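# Place the wrapped butter block flat inside the open carton

## Task

Put the wrapped butter block that is lying loose into the open carton so that it rests flat on the carton's floor, without moving any blocks that were already inside.

## Robot and tools

Robot: two arms on a table, left_arm (mounted near y = +0.264 m) and right_arm (near y = -0.323 m). Each ends in a sixteen-motor, four-digit hand: a left hand on left_arm and a right hand on right_arm, mirror images of each other. A two-camera stand is fixed behind the arms. A loose object may occasionally get a short external shove.

Scene frame: origin at table-top height, halfway between the arms' nominal bases. +z is up, +x points out over the table, and +y points toward left_arm. Arm names do not match left and right in the images. Reported hand positions and orientations can be a few centimetres off, more at long reach.

Hand point axes (right hand): +z runs along the straightened fingers toward the tips, +y points out of the palm face, and +x crosses the palm away from the thumb. On the left hand, +x points toward the thumb. A rigid mast near the wrist on the palm side can strike things. The fingertips have rubber caps. The right_arm elbow droops under load, so you may need to command it higher than the height you want.

execute_actions(actions, cameras): actions is a list of actions, and each action is a list of up to 15 rows. One row is one control step of 1/30 s, and one action lasts 0.5 s. If an action has fewer than 15 rows, its last row repeats to fill the rest. Every row is a single flat list of 48 numbers, each in [-1, 1], covering both arms even if only one moves:
1-6: left_arm dx, dy, dz, rx, ry, rz
7-22: left hand motor goals
23-24: left current_limit, speed
25-30: right_arm dx, dy, dz, rx, ry, rz
31-46: right hand motor goals
47-48: right current_limit, speed.

Arm numbers are offsets, not poses. Each one is measured from that arm's Hand target as it stood when the action began, along the Hand target's own axes. Every row in an action counts from that same starting target, not from the row before it. Sending the same offset again moves the arm further. Scale: 1.0 equals 0.6 m for dx, dy, dz and 180 degrees for rotation. rx, ry, rz together form one rotation vector. An all-zero arm part re-requests the current target.

The controller clips commanded orientation to within 40 degrees of the measured one, and it favours position when it cannot reach both. The hand point often stops short of its target, and waiting does not close the gap. If it stays short, send the remaining distance as an offset. Very small moves may not start. To stop pressing against something, command the target back beyond where the hand point is.

Hand motor goals come in this order for each hand: index_mcp, index_abd, index_pip, index_dip, thumb_cmc, thumb_axl, thumb_mcp, thumb_ipl, middle_mcp, middle_abd, middle_pip, middle_dip, ring_mcp, ring_abd, ring_pip, ring_dip. Each goal is an absolute position scaled linearly between the hinge's two stops. The straight setting differs by hinge:
- mcp: -0.75, with +1 curling toward the palm
- pip: -0.58
- dip: -0.70
- abd: 0, with +1 swinging away from the thumb
- thumb_cmc: -0.71, with +1 bringing the thumb in front of the palm
- thumb_axl: -0.68, rolling the thumb about its own line
- thumb_mcp: -0.23
- thumb_ipl: -0.17.
Zero is a real goal, not 'no change'. To keep a hand as it is, send back its hand_goal values plus its current hand_current_limit and hand_speed.

current_limit maps -1 to 0 mA and +1 to 550 mA, with a floor of 11 mA. Very low values may be too weak to lift a finger. speed maps linearly to (speed+1)/2 of 8.5 rad/s. The starting values are +0.4 and -0.6, and the last written values stay in force. A finger grips only while its goal lies past the object's surface, and it grips harder the further past the goal is.

Watch for overheating motors. A motor at 495 mA or more for 5 s in total shuts down for 10 s and drops what it holds. Arm motors heat while holding, reaching out or straining. A MOTOR HOT line appears at 85 °C. At 100 °C an OVER-TEMPERATURE FAULT drops the arm for 30-60 s or more.

Results report, per arm:
- end_effector_position (m) and end_effector_quat_wxyz, in the scene frame
- Hand target: the next reference for offsets
- joint positions, joint velocities ('within noise' when still) and joint torques. Torques include gravity, are positive toward larger joint angles, and numbers 3 and 4 wrap at ±28 N m.
- hand_goal, hand_measured, hand_current_ma (positive pushes toward -1)
- hand_state for each motor: moving, goal, blocked or overload.
A call returns when the robot is still. While you think, the robot holds its last command.

Cameras: cam_high and cam_low are 896x504. cam_left_wrist and cam_right_wrist are 672x504 fisheye. Images arrive when actions is empty, or when cameras lists names (["all"] for all of them). An unknown camera name invalidates the whole call.

zoom_image(camera, region): region is [x0, y0, x1, y1] in image pixels, at most 504 by 504. It works only on a camera in the most recent image set.

read_manual(section): returns only licence text and does not move anything.

finished_scene(scene): ends the given scene (integer 1-3) for good. Call it only once the block lies flat in the carton and will stay there without help.

Avoid:
- dropping the block from a height or releasing it while it moves
- knocking the carton or blocks already in it
- hard pushes against the table or fixed objects
- letting anything leave the table
- any contact between the two hands: closing one hand on the other's fingers counts as a press between the arms
- arm stops, since commands sent during a stop are lost.

Each tool is called after "Call:" by a JSON object that holds its "name" and its "arguments", one argument or row to a line.

## Session

Call:
{"name": "execute_actions", "arguments": {
  "actions": []
}}

Scene clock: 0.00 s.
left_arm: end_effector_position=(+0.0475, -0.1673, +0.2981) hand_goal=(-0.754, +0.000, -0.576, -0.696, -0.714, -0.678, -0.226, -0.168, -0.754, +0.000, -0.576, -0.696, -0.754, +0.000, -0.576, -0.696) hand_measured=(-0.754, +0.000, -0.576, -0.696, -0.714, -0.678, -0.226, -0.168, -0.754, +0.000, -0.576, -0.696, -0.754, +0.000, -0.576, -0.696) hand_current_ma=(+0, +0, +0, +0, +0, +0, +0, +0, +0, +0, +0, +0, +0, +0, +0, +0) hand_state=(goal, goal, goal, goal, goal, goal, goal, goal, goal, goal, goal, goal, goal, goal, goal, goal) hand_current_limit=0.40 hand_speed=-0.60 end_effector_quat_wxyz=(-0.051, +0.937, -0.333, +0.092) | right_arm: end_effector_position=(+0.5384, -0.4758, +0.2748) hand_goal=(-0.754, +0.000, -0.576, -0.696, -0.714, -0.678, -0.226, -0.168, -0.754, +0.000, -0.576, -0.696, -0.754, +0.000, -0.576, -0.696) hand_measured=(-0.754, +0.000, -0.576, -0.696, -0.714, -0.678, -0.226, -0.168, -0.754, +0.000, -0.576, -0.696, -0.754, +0.000, -0.576, -0.696) hand_current_ma=(+0, +0, +0, +0, +0, +0, +0, +0, +0, +0, +0, +0, +0, +0, +0, +0) hand_state=(goal, goal, goal, goal, goal, goal, goal, goal, goal, goal, goal, goal, goal, goal, goal, goal) hand_current_limit=0.40 hand_speed=-0.60 end_effector_quat_wxyz=(+0.629, +0.723, +0.151, +0.243)
Joint positions: left_arm=[-1.489 1.287 1.39 -1.677 -0.211 0.828] | right_arm=[0.06 1.677 0.869 0.631 1.028 0.315]
Joint velocities: within noise
Joint torques (N m): no reading
Heat: left arm: hottest waist 32 °C; right arm: hottest elbow 31 °C.
Hand target: left_arm +0.0495, -0.1740, +0.3119; -0.037, +0.938, -0.330, +0.102 | right_arm +0.5415, -0.4757, +0.2853; +0.632, +0.719, +0.141, +0.252

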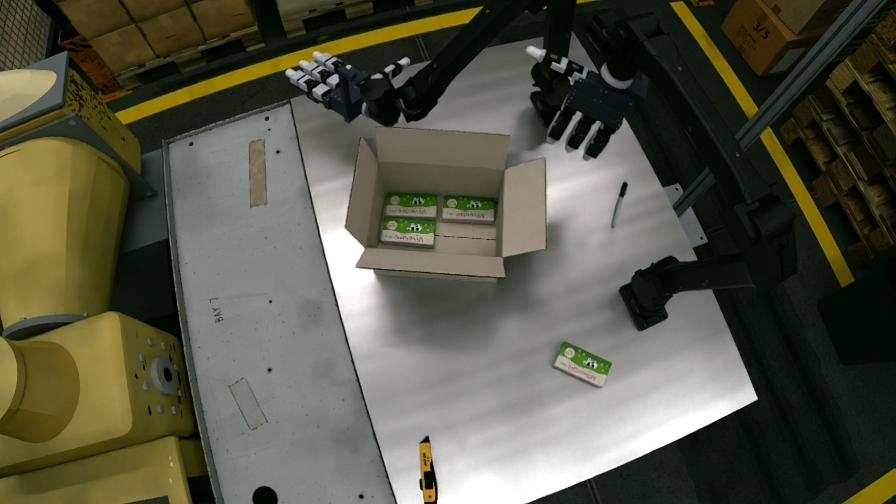

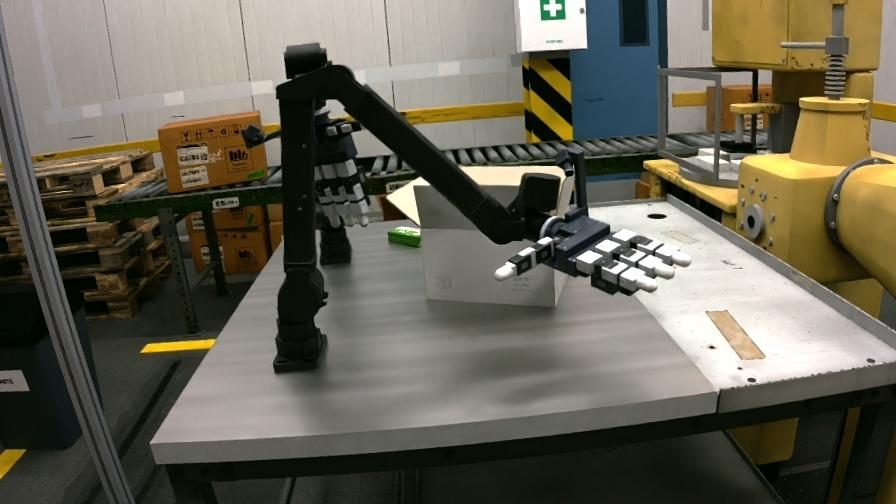

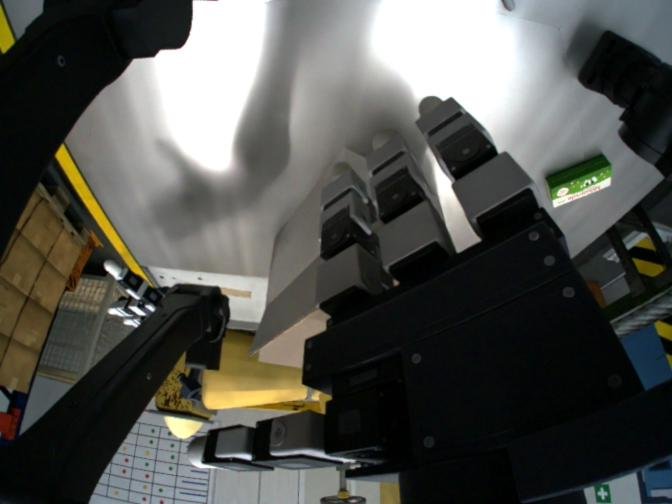

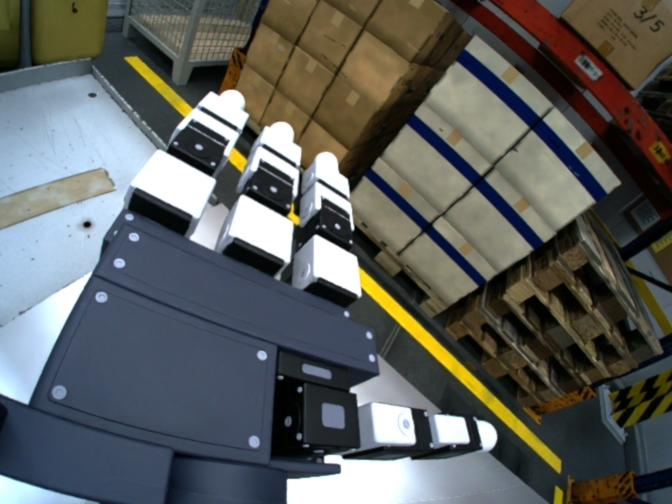

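Call:
{"name": "zoom_image", "arguments": {
  "camera": "cam_high",
  "region": [340, 110, 560, 290]
}}

Call:
{"name": "zoom_image", "arguments": {
  "camera": "cam_high",
  "region": [520, 310, 650, 410]
}}

Call:
{"name": "zoom_image", "arguments": {
  "camera": "cam_low",
  "region": [360, 130, 620, 320]
}}

Scaled by 2.291.

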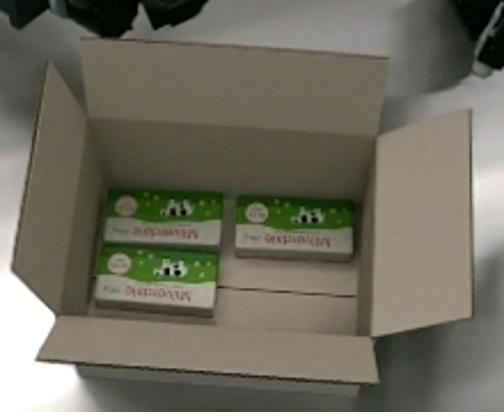

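Scaled by 3.877.

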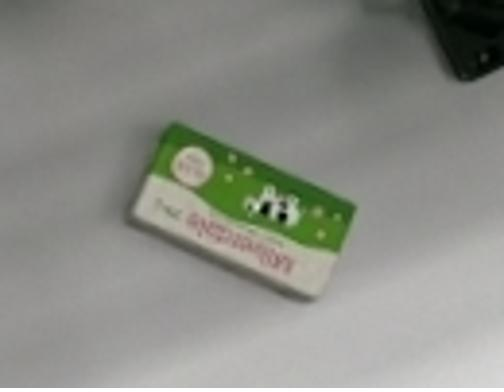

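Scaled by 1.938.

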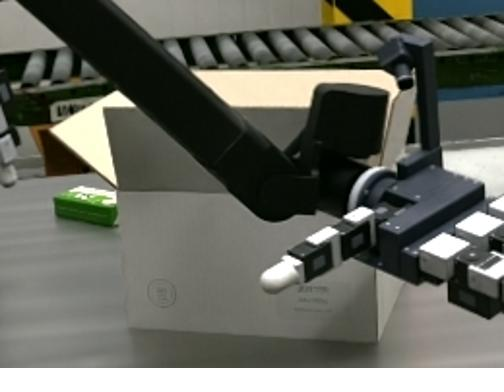

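Call:
{"name": "execute_actions", "arguments": {
  "actions": [
    [[-0.046,-0.1,-0.2,-0.074,0.08,-0.024,-0.75,-0.15,-0.58,-0.7,-0.71,-0.68,0.79,-0.17,-0.75,0,0.74,0.17,-0.75,0.15,-0.58,-0.7,0.4,-0.6,0,0,0,0,0,0,-0.75,0,-0.58,-0.7,-0.71,-0.68,-0.23,-0.17,-0.75,0,-0.58,-0.7,-0.75,0,-0.58,-0.7,0.4,-0.6]]
  ],
  "cameras": ["cam_high","cam_left_wrist"]
}}

Scene clock: 472.73 s.
left_arm: end_effector_position=(+0.0390, -0.1088, +0.4150) hand_goal=(-0.750, -0.150, -0.580, -0.700, -0.710, -0.680, +0.790, -0.170, -0.750, +0.000, +0.740, +0.170, -0.750, +0.150, -0.580, -0.700) hand_measured=(-0.750, -0.144, -0.578, -0.698, -0.710, -0.678, +0.672, -0.168, -0.750, +0.000, +0.734, +0.166, -0.750, +0.148, -0.578, -0.698) hand_current_ma=(+0, +2, +1, +1, +0, +0, -385, +1, +0, +0, -3, -1, +0, +0, +1, +1) hand_state=(goal, goal, goal, goal, goal, goal, blocked, goal, goal, goal, goal, goal, goal, goal, goal, goal) hand_current_limit=0.40 hand_speed=-0.60 end_effector_quat_wxyz=(+0.101, +0.929, -0.312, +0.171) | right_arm: end_effector_position=(+0.5384, -0.4758, +0.2748) hand_goal=(-0.750, +0.000, -0.580, -0.700, -0.710, -0.680, -0.230, -0.170, -0.750, +0.000, -0.580, -0.700, -0.750, +0.000, -0.580, -0.700) hand_measured=(-0.762, +0.000, -0.580, -0.698, -0.720, -0.678, -0.228, -0.168, -0.760, +0.000, -0.580, -0.698, -0.762, +0.000, -0.580, -0.698) hand_current_ma=(-49, +0, +1, +8, -42, +10, +14, +9, -44, +0, +1, +8, -48, +0, +1, +8) hand_state=(goal, goal, goal, goal, goal, goal, goal, goal, goal, goal, goal, goal, goal, goal, goal, goal) hand_current_limit=0.40 hand_speed=-0.60 end_effector_quat_wxyz=(+0.629, +0.723, +0.151, +0.243)
Joint positions: left_arm=[-1.489 0.98 1.373 -1.622 -0.211 0.828] | right_arm=[0.06 1.677 0.869 0.631 1.028 0.315]
Joint torques (N m): left_arm=[-0.21 -4.66 10.26 1.28 -0.41 0.05] | right_arm=[-1.03 -9.93 9.43 2.11 0.15 0.01]
Heat: left arm: hottest elbow 51 °C; right arm: hottest elbow 43 °C.
Hand target: left_arm +0.0393, -0.1101, +0.4326; +0.117, +0.927, -0.306, +0.181 | right_arm +0.5415, -0.4757, +0.2853; +0.632, +0.719, +0.141, +0.252
Off the commanded pose: left_arm 0.018 m, 2 deg | right_arm 0.011 m, 2 deg.
camera_calibration:
cam_left_wrist: T_world_to_cam=[[-0.161466, 0.927179, -0.338034, 0.219514], [0.515786, 0.371308, 0.772072, -0.339878], [0.841364, -0.04969, -0.53818, 0.315157], [0, 0, 0, 1]] pos_world=[-0.0544132, -0.0616692, 0.506225]
Images, in order (width x height): cam_high 896x504, cam_left_wrist 672x504.

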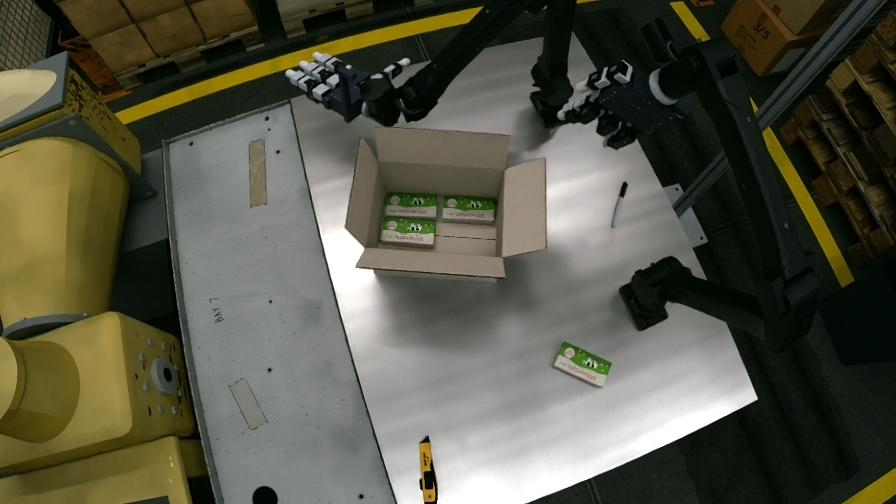

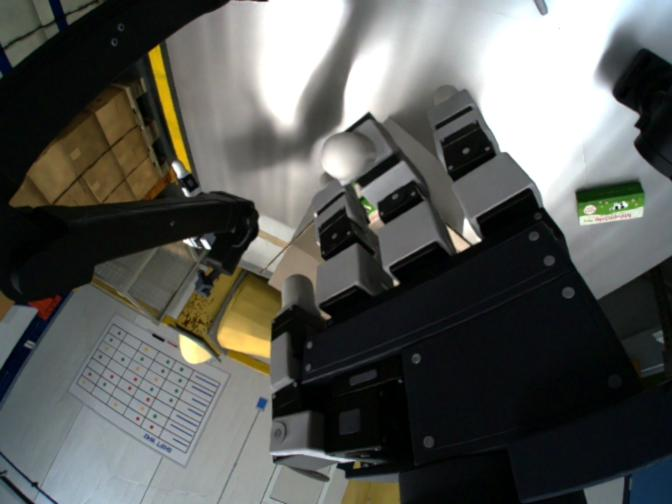

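Call:
{"name": "execute_actions", "arguments": {
  "actions": [
    [[0.201,-0.345,-0.073,0.084,0.022,-0.186,-0.75,-0.15,-0.58,-0.7,-0.71,-0.68,0.6,-0.17,-0.75,0,0.74,0.17,-0.75,0.15,-0.58,-0.7,0.4,-0.6,0,0,0,0,0,0,-0.75,0,-0.58,-0.7,-0.71,-0.68,-0.23,-0.17,-0.75,0,-0.58,-0.7,-0.75,0,-0.58,-0.7,0.4,-0.6]]
  ],
  "cameras": []
}}

Scene clock: 493.83 s.
left_arm: end_effector_position=(+0.2465, +0.0000, +0.4732) hand_goal=(-0.750, -0.150, -0.580, -0.700, -0.710, -0.680, +0.600, -0.170, -0.750, +0.000, +0.740, +0.170, -0.750, +0.150, -0.580, -0.700) hand_measured=(-0.752, -0.146, -0.578, -0.698, -0.710, -0.680, +0.604, -0.168, -0.752, +0.000, +0.734, +0.168, -0.750, +0.150, -0.578, -0.698) hand_current_ma=(+0, +1, +0, +1, +0, +0, +3, +1, -1, +0, -2, -1, +0, +0, +0, +1) hand_state=(goal, goal, goal, goal, goal, goal, goal, goal, goal, goal, goal, goal, goal, goal, goal, goal) hand_current_limit=0.40 hand_speed=-0.60 end_effector_quat_wxyz=(+0.065, +0.975, +0.002, +0.214) | right_arm: end_effector_position=(+0.5384, -0.4758, +0.2748) hand_goal=(-0.750, +0.000, -0.580, -0.700, -0.710, -0.680, -0.230, -0.170, -0.750, +0.000, -0.580, -0.700, -0.750, +0.000, -0.580, -0.700) hand_measured=(-0.762, +0.000, -0.580, -0.698, -0.720, -0.678, -0.228, -0.168, -0.760, +0.000, -0.580, -0.698, -0.762, +0.000, -0.580, -0.698) hand_current_ma=(-49, +0, +1, +8, -42, +10, +14, +9, -44, +0, +1, +8, -48, +0, +1, +8) hand_state=(goal, goal, goal, goal, goal, goal, goal, goal, goal, goal, goal, goal, goal, goal, goal, goal) hand_current_limit=0.40 hand_speed=-0.60 end_effector_quat_wxyz=(+0.629, +0.723, +0.151, +0.243)
Joint positions: left_arm=[-0.84 0.981 1.515 -1.7 -0.205 0.831] | right_arm=[0.06 1.677 0.869 0.631 1.028 0.315]
Joint torques (N m): left_arm=[0.56 -4.31 11.44 0.95 -0.17 0.25] | right_arm=[-0.67 -9.88 9.31 2.17 0.12 0.02]
Heat: left arm: hottest elbow 51 °C; right arm: hottest elbow 43 °C.
Hand target: left_arm +0.2442, +0.0033, +0.4993; +0.053, +0.976, +0.003, +0.209 | right_arm +0.5415, -0.4757, +0.2853; +0.632, +0.719, +0.141, +0.252
Off the commanded pose: left_arm 0.026 m, 1 deg | right_arm 0.011 m, 2 deg.
joint sent to its limit (left arm) — joint 4 (wrist pitch), lower limit. The joint targets are off in orientation, not in position.
No camera images: "cameras" was empty.

Call:
{"name": "execute_actions", "arguments": {
  "actions": [
    [[-0.002,-0.524,0.084,0.097,0.025,-0.216,-0.75,-0.15,-0.58,-0.7,-0.71,-0.68,0.6,-0.17,-0.75,0,0.74,0.17,-0.75,0.15,-0.58,-0.7,0.4,-0.6,0,0,0,0,0,0,-0.75,0,-0.58,-0.7,-0.71,-0.68,-0.23,-0.17,-0.75,0,-0.58,-0.7,-0.75,0,-0.58,-0.7,0.4,-0.6]]
  ],
  "cameras": ["cam_high","cam_left_wrist","cam_low"]
}}

Scene clock: 528.40 s.
left_arm: end_effector_position=(+0.2614, +0.3113, +0.4126) hand_goal=(-0.750, -0.150, -0.580, -0.700, -0.710, -0.680, +0.600, -0.170, -0.750, +0.000, +0.740, +0.170, -0.750, +0.150, -0.580, -0.700) hand_measured=(-0.752, -0.146, -0.578, -0.698, -0.710, -0.680, +0.604, -0.168, -0.754, +0.000, +0.736, +0.168, -0.752, +0.150, -0.578, -0.698) hand_current_ma=(+0, +1, +0, +1, +0, +0, +2, +1, -1, +0, -2, -1, +0, +0, +0, +1) hand_state=(goal, goal, goal, goal, goal, goal, goal, goal, goal, goal, goal, goal, goal, goal, goal, goal) hand_current_limit=0.40 hand_speed=-0.60 end_effector_quat_wxyz=(-0.057, +0.889, +0.402, +0.209) | right_arm: end_effector_position=(+0.5384, -0.4758, +0.2748) hand_goal=(-0.750, +0.000, -0.580, -0.700, -0.710, -0.680, -0.230, -0.170, -0.750, +0.000, -0.580, -0.700, -0.750, +0.000, -0.580, -0.700) hand_measured=(-0.762, +0.000, -0.580, -0.698, -0.720, -0.678, -0.228, -0.168, -0.760, +0.000, -0.580, -0.698, -0.762, +0.000, -0.580, -0.698) hand_current_ma=(-49, +0, +1, +8, -42, +10, +14, +9, -44, +0, +1, +8, -48, +0, +1, +8) hand_state=(goal, goal, goal, goal, goal, goal, goal, goal, goal, goal, goal, goal, goal, goal, goal, goal) hand_current_limit=0.40 hand_speed=-0.60 end_effector_quat_wxyz=(+0.629, +0.723, +0.151, +0.243)
Joint positions: left_arm=[0.243 0.715 1.243 -1.69 -0.16 1.06] | right_arm=[0.06 1.677 0.869 0.631 1.028 0.315]
Joint torques (N m): left_arm=[0.91 -0.79 8.64 1.96 -0.09 0.25] | right_arm=[-0.73 -9.41 9.36 2.25 0.15 0.03]
Heat: left arm: hottest elbow 50 °C; right arm: hottest elbow 43 °C.
Hand target: left_arm +0.2688, +0.3107, +0.4200; -0.026, +0.908, +0.360, +0.214 | right_arm +0.5415, -0.4757, +0.2853; +0.632, +0.719, +0.141, +0.252
Off the commanded pose: left_arm 0.010 m, 6 deg | right_arm 0.011 m, 2 deg.
camera_calibration:
cam_left_wrist: T_world_to_cam=[[-0.930213, -0.082556, -0.357615, 0.388352], [-0.347894, 0.508775, 0.787476, -0.432112], [0.116935, 0.856932, -0.50199, 0.0398618], [0, 0, 0, 1]] pos_world=[0.206259, 0.21775, 0.499169]
Images, in order (width x height): cam_high 896x504, cam_low 896x504, cam_left_wrist 672x504.

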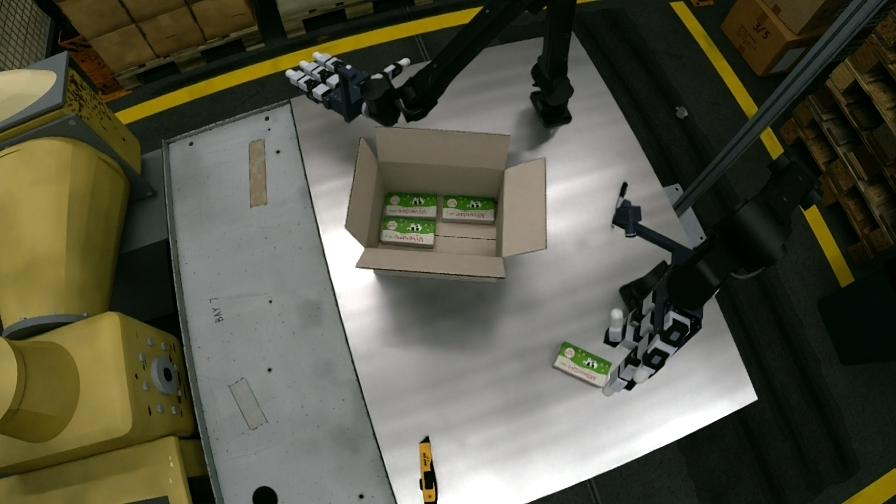

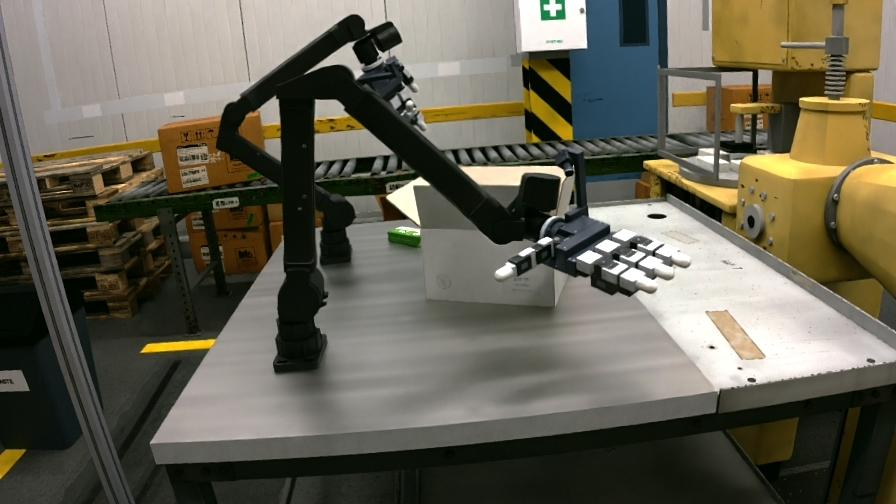

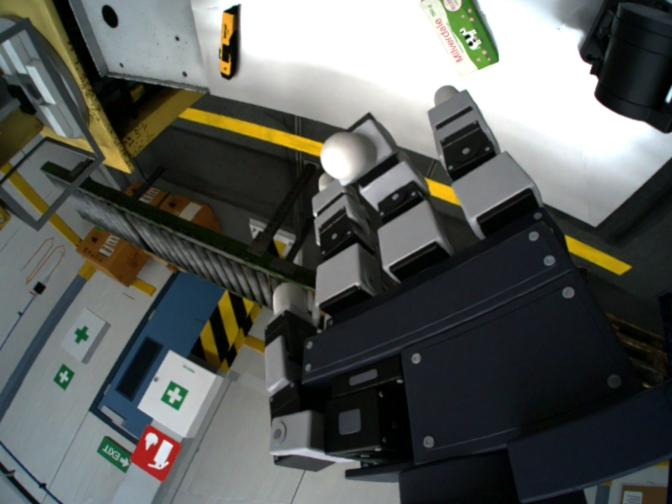

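Call:
{"name": "execute_actions", "arguments": {
  "actions": [
    [[-0.136,-0.036,0.303,0.037,-0.133,-0.01,-0.75,-0.15,-0.58,-0.7,-0.71,-0.68,0.6,-0.17,-0.75,0,0.74,0.17,-0.75,0.15,-0.58,-0.7,0.4,-0.6,0,0,0,0,0,0,-0.75,0,-0.58,-0.7,-0.71,-0.68,-0.23,-0.17,-0.75,0,-0.58,-0.7,-0.75,0,-0.58,-0.7,0.4,-0.6]]
  ],
  "cameras": ["cam_high","cam_left_wrist","cam_low"]
}}

Call:
{"name": "zoom_image", "arguments": {
  "camera": "cam_high",
  "region": [520, 260, 720, 410]
}}

Scene clock: 543.73 s.
left_arm: end_effector_position=(+0.2631, +0.3122, +0.2152) hand_goal=(-0.750, -0.150, -0.580, -0.700, -0.710, -0.680, +0.600, -0.170, -0.750, +0.000, +0.740, +0.170, -0.750, +0.150, -0.580, -0.700) hand_measured=(-0.750, -0.148, -0.578, -0.698, -0.710, -0.680, +0.602, -0.168, -0.752, +0.000, +0.736, +0.168, -0.750, +0.150, -0.578, -0.698) hand_current_ma=(+0, +1, +0, +1, +0, +0, +1, +1, +0, +0, -1, -1, +0, +0, +0, +1) hand_state=(goal, goal, goal, goal, goal, goal, goal, goal, goal, goal, goal, goal, goal, goal, goal, goal) hand_current_limit=0.40 hand_speed=-0.60 end_effector_quat_wxyz=(-0.002, +0.918, +0.396, -0.012) | right_arm: end_effector_position=(+0.5384, -0.4758, +0.2748) hand_goal=(-0.750, +0.000, -0.580, -0.700, -0.710, -0.680, -0.230, -0.170, -0.750, +0.000, -0.580, -0.700, -0.750, +0.000, -0.580, -0.700) hand_measured=(-0.762, +0.000, -0.580, -0.698, -0.720, -0.678, -0.228, -0.168, -0.760, +0.000, -0.580, -0.698, -0.762, +0.000, -0.580, -0.698) hand_current_ma=(-49, +0, +1, +8, -42, +10, +14, +9, -44, +0, +1, +8, -48, +0, +1, +8) hand_state=(goal, goal, goal, goal, goal, goal, goal, goal, goal, goal, goal, goal, goal, goal, goal, goal) hand_current_limit=0.40 hand_speed=-0.60 end_effector_quat_wxyz=(+0.629, +0.723, +0.151, +0.243)
Joint positions: left_arm=[0.376 0.887 0.88 -1.588 -0.006 1.197] | right_arm=[0.06 1.677 0.869 0.631 1.028 0.315]
Joint torques (N m): left_arm=[-0.26 -2.67 8.81 1.02 -0.02 0.28] | right_arm=[-1.32 -9.58 9.44 2.18 0.15 0.03]
Heat: left arm: hottest elbow 49 °C; right arm: hottest elbow 43 °C.
Hand target: left_arm +0.2686, +0.3110, +0.2195; +0.000, +0.924, +0.383, +0.000 | right_arm +0.5415, -0.4757, +0.2853; +0.632, +0.719, +0.141, +0.252
Off the commanded pose: left_arm 0.007 m, 2 deg | right_arm 0.011 m, 2 deg.
camera_calibration:
cam_left_wrist: T_world_to_cam=[[-0.994945, -0.0967169, 0.0270182, 0.258206], [-0.051843, 0.725137, 0.68665, -0.400258], [-0.0860026, 0.681779, -0.726486, 0.0962046], [0, 0, 0, 1]] pos_world=[0.244424, 0.249625, 0.337752]
Images, in order (width x height): cam_high 896x504, cam_low 896x504, cam_left_wrist 672x504.

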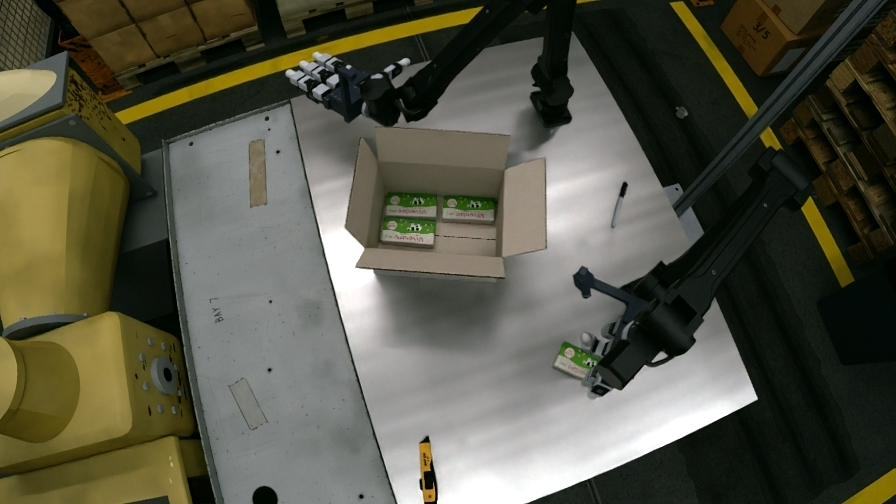

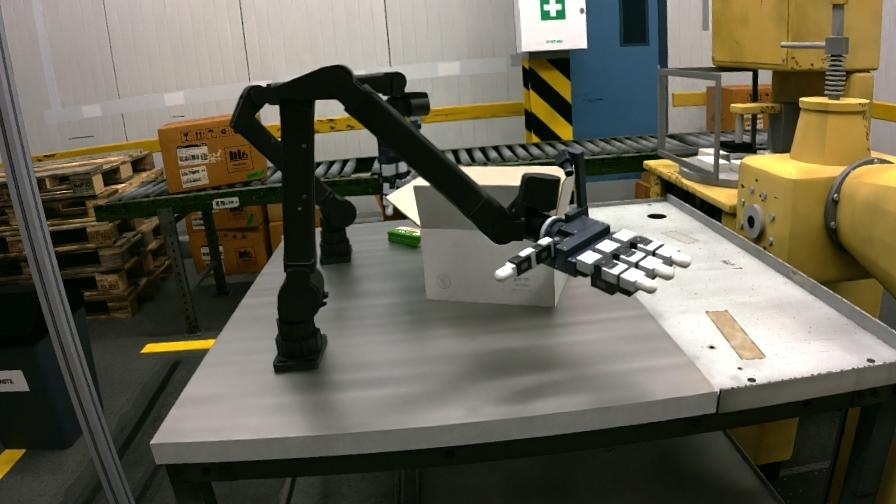

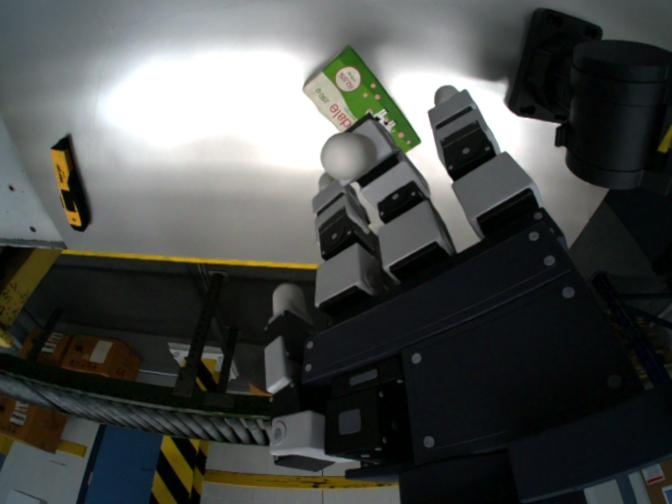

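Scaled by 2.520.

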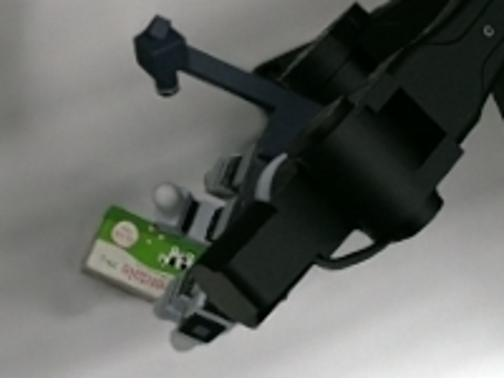

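Call:
{"name": "zoom_image", "arguments": {
  "camera": "cam_left_wrist",
  "region": [270, 20, 470, 170]
}}

Scaled by 2.520 from the camera's 672x504 image, which has a finer 960x720 frame.

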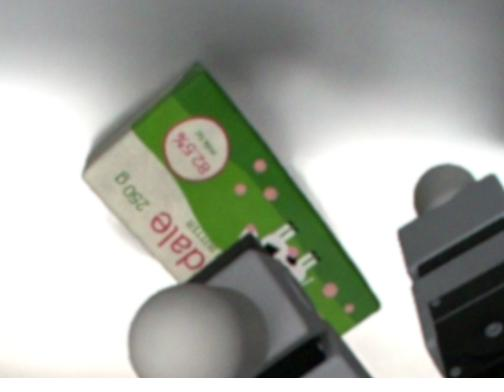

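Call:
{"name": "execute_actions", "arguments": {
  "actions": [
    [[-0.002,0.008,0.133,0,0,0.011,-0.75,-0.15,-0.58,-0.7,-0.71,-0.68,0.6,-0.17,-0.75,0,0.74,0.17,-0.75,0.15,-0.58,-0.7,0.4,-0.6,0,0,0,0,0,0,-0.75,0,-0.58,-0.7,-0.71,-0.68,-0.23,-0.17,-0.75,0,-0.58,-0.7,-0.75,0,-0.58,-0.7,0.4,-0.6]]
  ],
  "cameras": ["cam_high","cam_left_wrist","cam_low"]
}}

Call:
{"name": "zoom_image", "arguments": {
  "camera": "cam_left_wrist",
  "region": [270, 20, 520, 220]
}}

Call:
{"name": "zoom_image", "arguments": {
  "camera": "cam_high",
  "region": [520, 260, 720, 410]
}}

Call:
{"name": "zoom_image", "arguments": {
  "camera": "cam_low",
  "region": [360, 160, 460, 260]
}}

Scene clock: 609.20 s.
left_arm: end_effector_position=(+0.2669, +0.3095, +0.1404) hand_goal=(-0.750, -0.150, -0.580, -0.700, -0.710, -0.680, +0.600, -0.170, -0.750, +0.000, +0.740, +0.170, -0.750, +0.150, -0.580, -0.700) hand_measured=(-0.750, -0.148, -0.578, -0.698, -0.710, -0.680, +0.602, -0.168, -0.752, +0.000, +0.736, +0.168, -0.750, +0.150, -0.578, -0.698) hand_current_ma=(+0, +0, +0, +1, +0, +0, +1, +1, +0, +0, -1, -1, +0, +0, +0, +1) hand_state=(goal, goal, goal, goal, goal, goal, goal, goal, goal, goal, goal, goal, goal, goal, goal, goal) hand_current_limit=0.40 hand_speed=-0.60 end_effector_quat_wxyz=(-0.003, +0.925, +0.381, -0.005) | right_arm: end_effector_position=(+0.5384, -0.4758, +0.2748) hand_goal=(-0.750, +0.000, -0.580, -0.700, -0.710, -0.680, -0.230, -0.170, -0.750, +0.000, -0.580, -0.700, -0.750, +0.000, -0.580, -0.700) hand_measured=(-0.762, +0.000, -0.580, -0.698, -0.720, -0.678, -0.228, -0.168, -0.760, +0.000, -0.580, -0.698, -0.762, +0.000, -0.580, -0.698) hand_current_ma=(-49, +0, +1, +8, -42, +10, +14, +9, -44, +0, +1, +8, -48, +0, +1, +8) hand_state=(goal, goal, goal, goal, goal, goal, goal, goal, goal, goal, goal, goal, goal, goal, goal, goal) hand_current_limit=0.40 hand_speed=-0.60 end_effector_quat_wxyz=(+0.629, +0.723, +0.151, +0.243)
Joint positions: left_arm=[0.365 0.917 0.696 -1.36 -0.006 1.218] | right_arm=[0.06 1.677 0.869 0.631 1.028 0.315]
Joint torques (N m): left_arm=[-0.67 -1.96 8.14 1.03 0.05 0.26] | right_arm=[-0.85 -9.7 9.44 2.3 0.14 0.02]
Heat: left arm: hottest elbow 47 °C; right arm: hottest elbow 43 °C.
Hand target: left_arm +0.2712, +0.3069, +0.1397; +0.000, +0.930, +0.367, +0.000 | right_arm +0.5415, -0.4757, +0.2853; +0.632, +0.719, +0.141, +0.252
Off the commanded pose: left_arm 0.005 m, 2 deg | right_arm 0.011 m, 2 deg.
camera_calibration:
cam_left_wrist: T_world_to_cam=[[-0.997837, -0.0644537, 0.0129598, 0.256455], [-0.0377037, 0.722514, 0.690327, -0.350285], [-0.0538578, 0.688345, -0.723381, 0.0329862], [0, 0, 0, 1]] pos_world=[0.244469, 0.246909, 0.262349]
Images, in order (width x height): cam_high 896x504, cam_low 896x504, cam_left_wrist 672x504.

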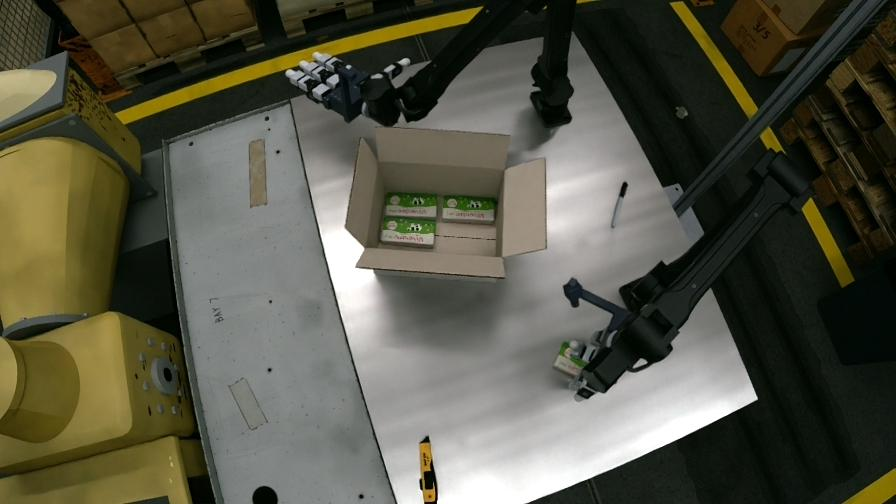

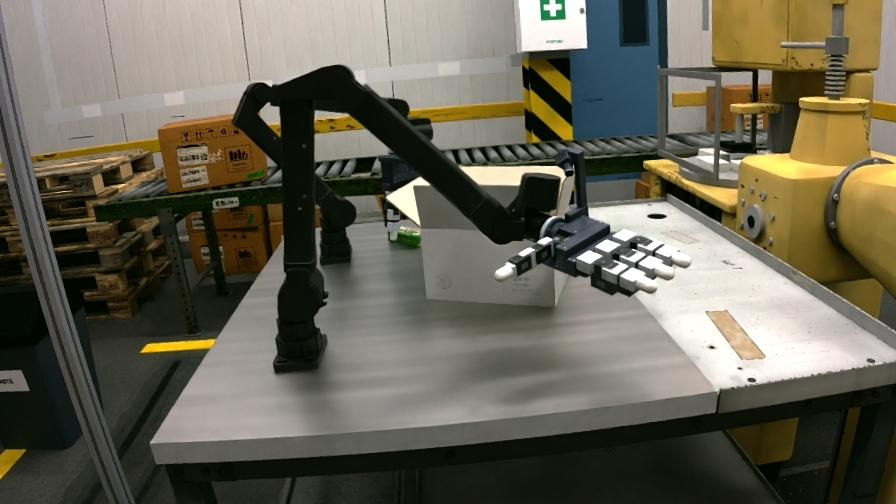

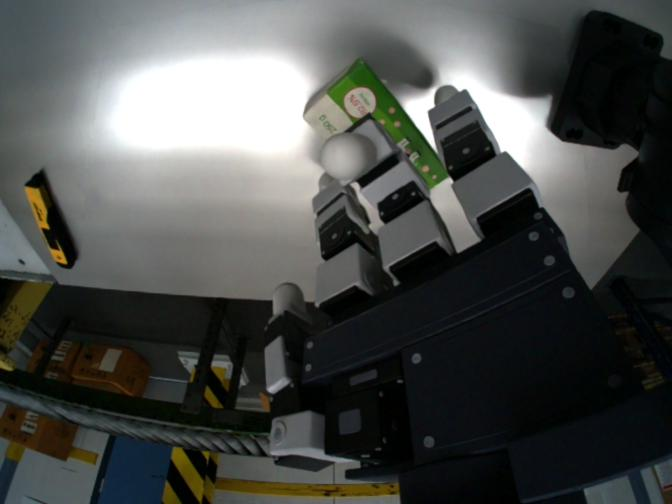

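Scaled by 2.016 from the camera's 672x504 image, which has a finer 960x720 frame.

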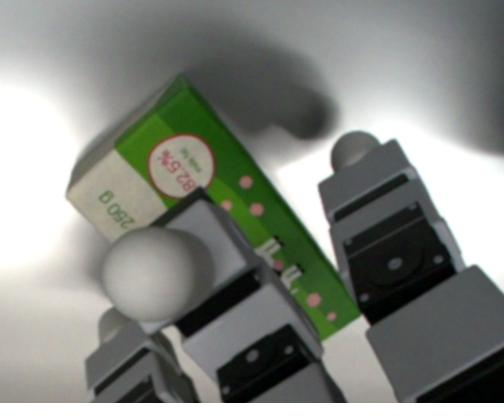

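Scaled by 2.520.

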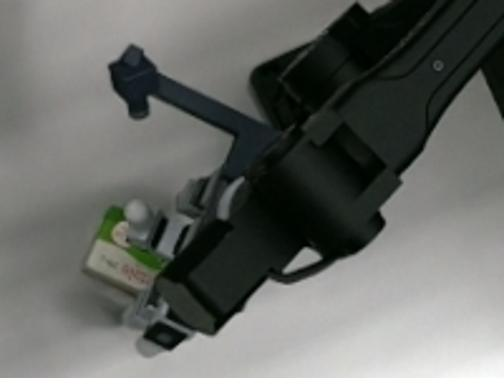

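Scaled by 5.040.

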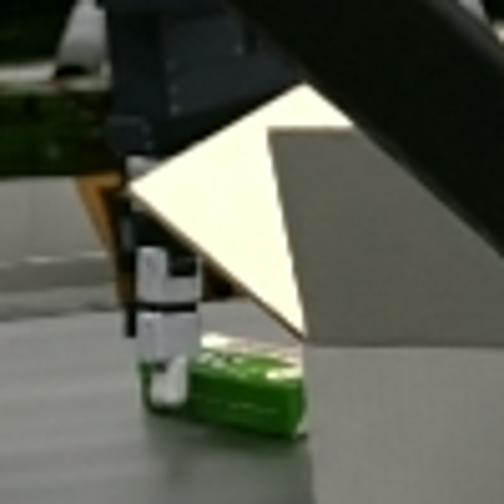

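Call:
{"name": "execute_actions", "arguments": {
  "actions": [
    [[0,0,0.014,0,0,0,-0.75,-0.15,-0.58,-0.7,-0.71,-0.68,0.6,-0.17,-0.75,0,0.74,0.17,-0.75,0.15,-0.58,-0.7,0.4,-0.6,0,0,0,0,0,0,-0.75,0,-0.58,-0.7,-0.71,-0.68,-0.23,-0.17,-0.75,0,-0.58,-0.7,-0.75,0,-0.58,-0.7,0.4,-0.6]],
    [[0,0,0,0,0,0,-0.75,0.25,-0.58,-0.7,-0.71,-0.68,0.6,-0.17,-0.75,0,0.74,0.17,-0.75,-0.25,-0.58,-0.7,0.4,-0.8,0,0,0,0,0,0,-0.75,0,-0.58,-0.7,-0.71,-0.68,-0.23,-0.17,-0.75,0,-0.58,-0.7,-0.75,0,-0.58,-0.7,0.4,-0.6]]
  ],
  "cameras": ["cam_left_wrist","cam_low"]
}}

Call:
{"name": "zoom_image", "arguments": {
  "camera": "cam_left_wrist",
  "region": [270, 20, 520, 220]
}}

Scene clock: 647.67 s.
left_arm: end_effector_position=(+0.2696, +0.3106, +0.1351) hand_goal=(-0.750, +0.250, -0.580, -0.700, -0.710, -0.680, +0.600, -0.170, -0.750, +0.000, +0.740, +0.170, -0.750, -0.250, -0.580, -0.700) hand_measured=(-0.750, +0.052, -0.578, -0.698, -0.710, -0.680, +0.602, -0.168, -0.752, +0.000, +0.736, +0.168, -0.750, -0.060, -0.578, -0.698) hand_current_ma=(+0, -385, +0, +0, +0, +0, +1, +1, +0, +0, -1, -1, +0, +385, +0, +1) hand_state=(goal, blocked, goal, goal, goal, goal, goal, goal, goal, goal, goal, goal, goal, blocked, goal, goal) hand_current_limit=0.40 hand_speed=-0.80 end_effector_quat_wxyz=(-0.003, +0.925, +0.380, +0.000) | right_arm: end_effector_position=(+0.5384, -0.4758, +0.2748) hand_goal=(-0.750, +0.000, -0.580, -0.700, -0.710, -0.680, -0.230, -0.170, -0.750, +0.000, -0.580, -0.700, -0.750, +0.000, -0.580, -0.700) hand_measured=(-0.762, +0.000, -0.580, -0.698, -0.720, -0.678, -0.228, -0.168, -0.760, +0.000, -0.580, -0.698, -0.762, +0.000, -0.580, -0.698) hand_current_ma=(-49, +0, +1, +8, -42, +10, +14, +9, -44, +0, +1, +8, -48, +0, +1, +8) hand_state=(goal, goal, goal, goal, goal, goal, goal, goal, goal, goal, goal, goal, goal, goal, goal, goal) hand_current_limit=0.40 hand_speed=-0.60 end_effector_quat_wxyz=(+0.629, +0.723, +0.151, +0.243)
Joint positions: left_arm=[0.365 0.924 0.684 -1.332 -0.006 1.218] | right_arm=[0.06 1.677 0.869 0.631 1.028 0.315]
Joint torques (N m): left_arm=[-0.62 -2.14 7.6 0.98 0.06 0.29] | right_arm=[-0.62 -9.52 9.29 2.17 0.14 0.02]
Heat: left arm: hottest elbow 44 °C; right arm: hottest elbow 43 °C.
Hand target: left_arm +0.2712, +0.3068, +0.1313; +0.000, +0.930, +0.367, +0.000 | right_arm +0.5415, -0.4757, +0.2853; +0.632, +0.719, +0.141, +0.252
Off the commanded pose: left_arm 0.006 m, 2 deg | right_arm 0.011 m, 2 deg.
camera_calibration:
cam_left_wrist: T_world_to_cam=[[-0.997934, -0.0640848, 0.00459935, 0.260344], [-0.0430411, 0.719954, 0.692685, -0.345377], [-0.0477019, 0.691056, -0.721225, 0.0256597], [0, 0, 0, 1]] pos_world=[0.246165, 0.247607, 0.256547]
Images, in order (width x height): cam_low 896x504, cam_left_wrist 672x504.

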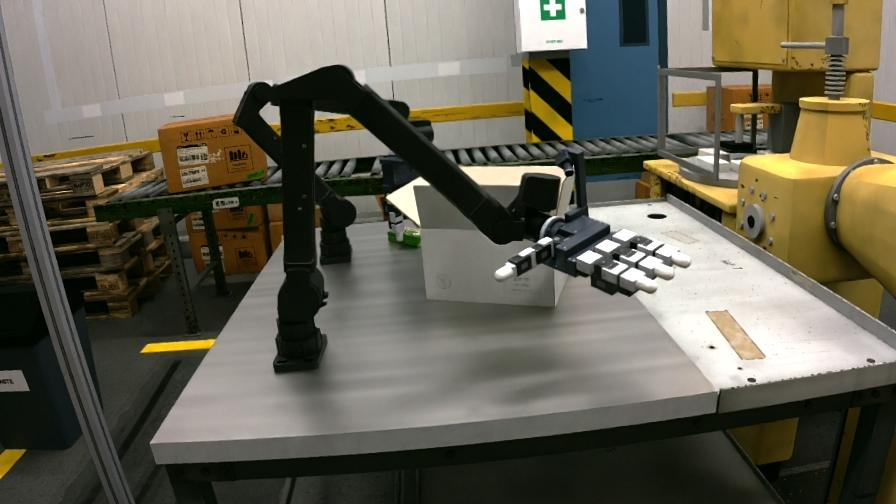

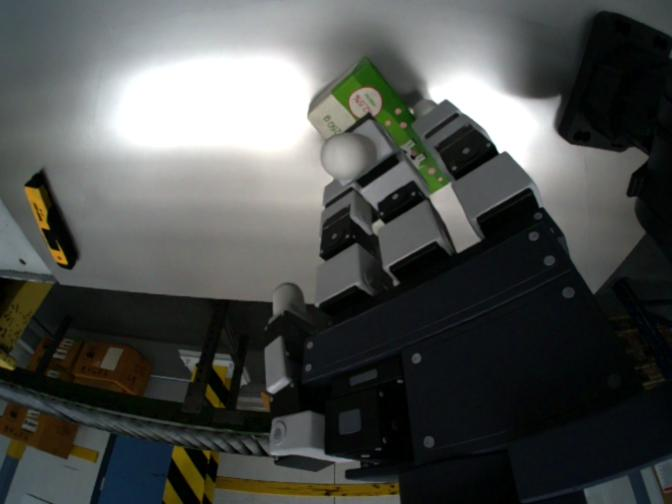

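Scaled by 2.016 from the camera's 672x504 image, which has a finer 960x720 frame.

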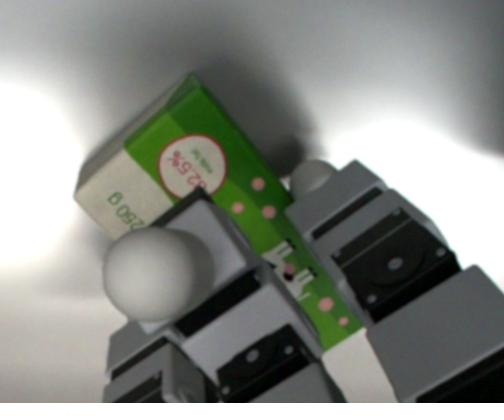

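Call:
{"name": "execute_actions", "arguments": {
  "actions": [
    [[0,0,-0.08,0,0,0,-0.75,0.3,-0.58,-0.7,-0.71,-0.68,0.6,-0.17,-0.75,0,0.74,0.17,-0.75,-0.3,-0.58,-0.7,0.6,-0.6,0,0,0,0,0,0,-0.75,0,-0.58,-0.7,-0.71,-0.68,-0.23,-0.17,-0.75,0,-0.58,-0.7,-0.75,0,-0.58,-0.7,0.4,-0.6]]
  ],
  "cameras": ["cam_left_wrist","cam_low"]
}}

Call:
{"name": "zoom_image", "arguments": {
  "camera": "cam_left_wrist",
  "region": [270, 20, 520, 220]
}}

Call:
{"name": "zoom_image", "arguments": {
  "camera": "cam_low",
  "region": [360, 160, 460, 260]
}}

Scene clock: 665.13 s.
left_arm: end_effector_position=(+0.2529, +0.3024, +0.1461) hand_goal=(-0.750, +0.300, -0.580, -0.700, -0.710, -0.680, +0.600, -0.170, -0.750, +0.000, +0.740, +0.170, -0.750, -0.300, -0.580, -0.700) hand_measured=(-0.748, +0.054, -0.578, -0.698, -0.710, -0.680, +0.602, -0.168, -0.752, +0.000, +0.736, +0.168, -0.750, -0.064, -0.578, -0.698) hand_current_ma=(+1, -440, +0, +0, +0, +0, +1, +1, +0, +0, -1, -1, +0, +440, +0, +1) hand_state=(goal, blocked, goal, goal, goal, goal, goal, goal, goal, goal, goal, goal, goal, blocked, goal, goal) hand_current_limit=0.60 hand_speed=-0.60 end_effector_quat_wxyz=(-0.001, +0.925, +0.379, -0.036) | right_arm: end_effector_position=(+0.5384, -0.4758, +0.2748) hand_goal=(-0.750, +0.000, -0.580, -0.700, -0.710, -0.680, -0.230, -0.170, -0.750, +0.000, -0.580, -0.700, -0.750, +0.000, -0.580, -0.700) hand_measured=(-0.762, +0.000, -0.580, -0.698, -0.720, -0.678, -0.228, -0.168, -0.760, +0.000, -0.580, -0.698, -0.762, +0.000, -0.580, -0.698) hand_current_ma=(-49, +0, +1, +8, -42, +10, +14, +9, -44, +0, +1, +8, -48, +0, +1, +8) hand_state=(goal, goal, goal, goal, goal, goal, goal, goal, goal, goal, goal, goal, goal, goal, goal, goal) hand_current_limit=0.40 hand_speed=-0.60 end_effector_quat_wxyz=(+0.629, +0.723, +0.151, +0.243)
Joint positions: left_arm=[0.363 0.912 0.716 -1.447 -0.006 1.218] | right_arm=[0.06 1.677 0.869 0.631 1.028 0.315]
Joint torques (N m): left_arm=[-0.56 -3.66 13.04 -0.08 0.04 0.26] | right_arm=[-1.08 -9.52 9.32 2.19 0.15 0]
Heat: left arm: hottest elbow 44 °C; right arm: hottest elbow 43 °C.
Hand target: left_arm +0.2712, +0.3068, +0.1794; +0.000, +0.930, +0.367, +0.000 | right_arm +0.5415, -0.4757, +0.2853; +0.632, +0.719, +0.141, +0.252
Off the commanded pose: left_arm 0.038 m, 4 deg | right_arm 0.011 m, 2 deg.
camera_calibration:
cam_left_wrist: T_world_to_cam=[[-0.995551, -0.0610376, 0.0717759, 0.231748], [0.00307767, 0.740319, 0.672249, -0.362672], [-0.0941695, 0.669479, -0.736838, 0.0590281], [0, 0, 0, 1]] pos_world=[0.237392, 0.24312, 0.270666]
Images, in order (width x height): cam_low 896x504, cam_left_wrist 672x504.

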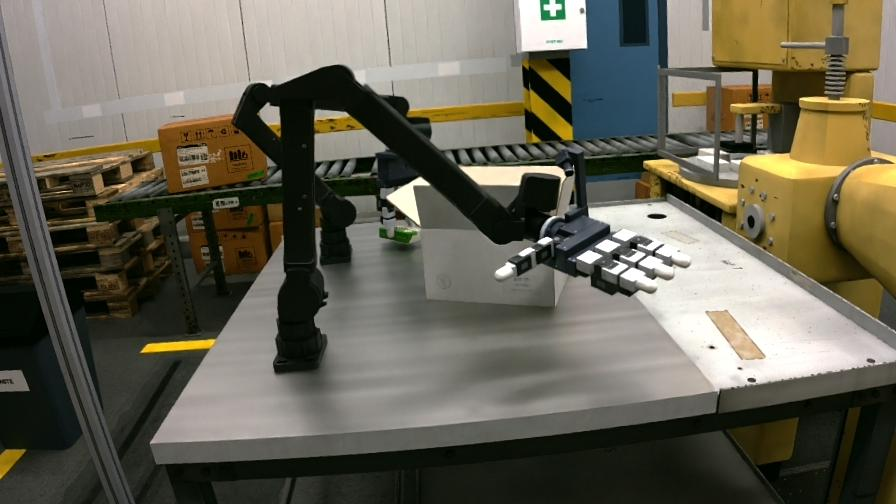

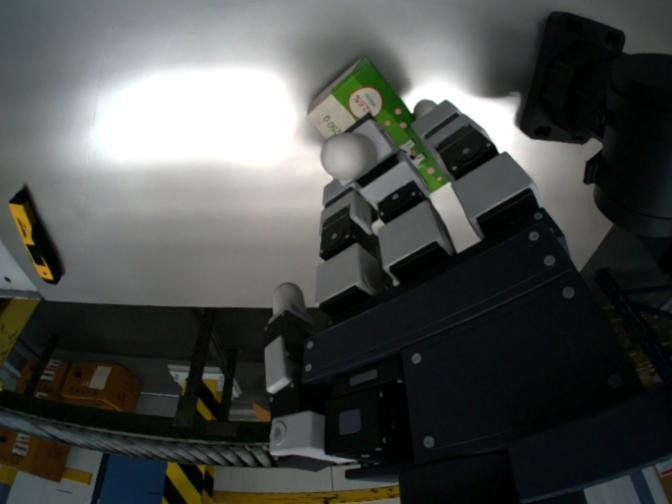

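Scaled by 2.016 from the camera's 672x504 image, which has a finer 960x720 frame.

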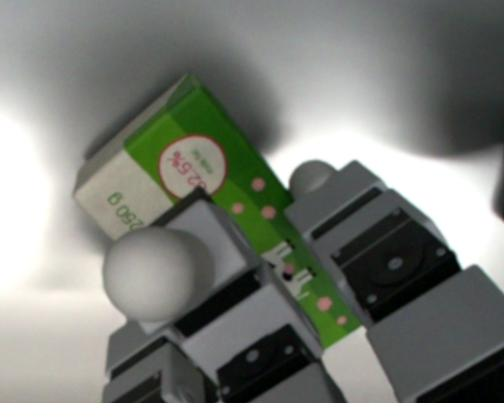

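Scaled by 5.040.

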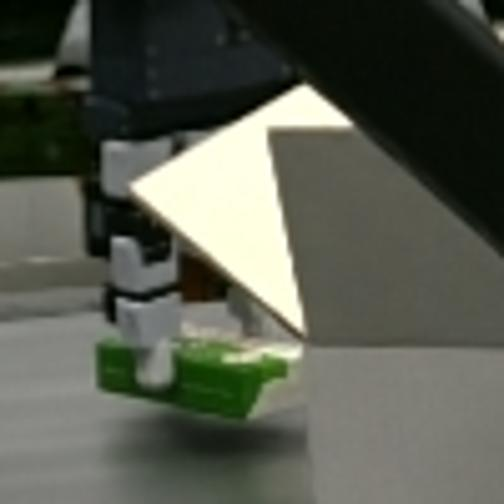

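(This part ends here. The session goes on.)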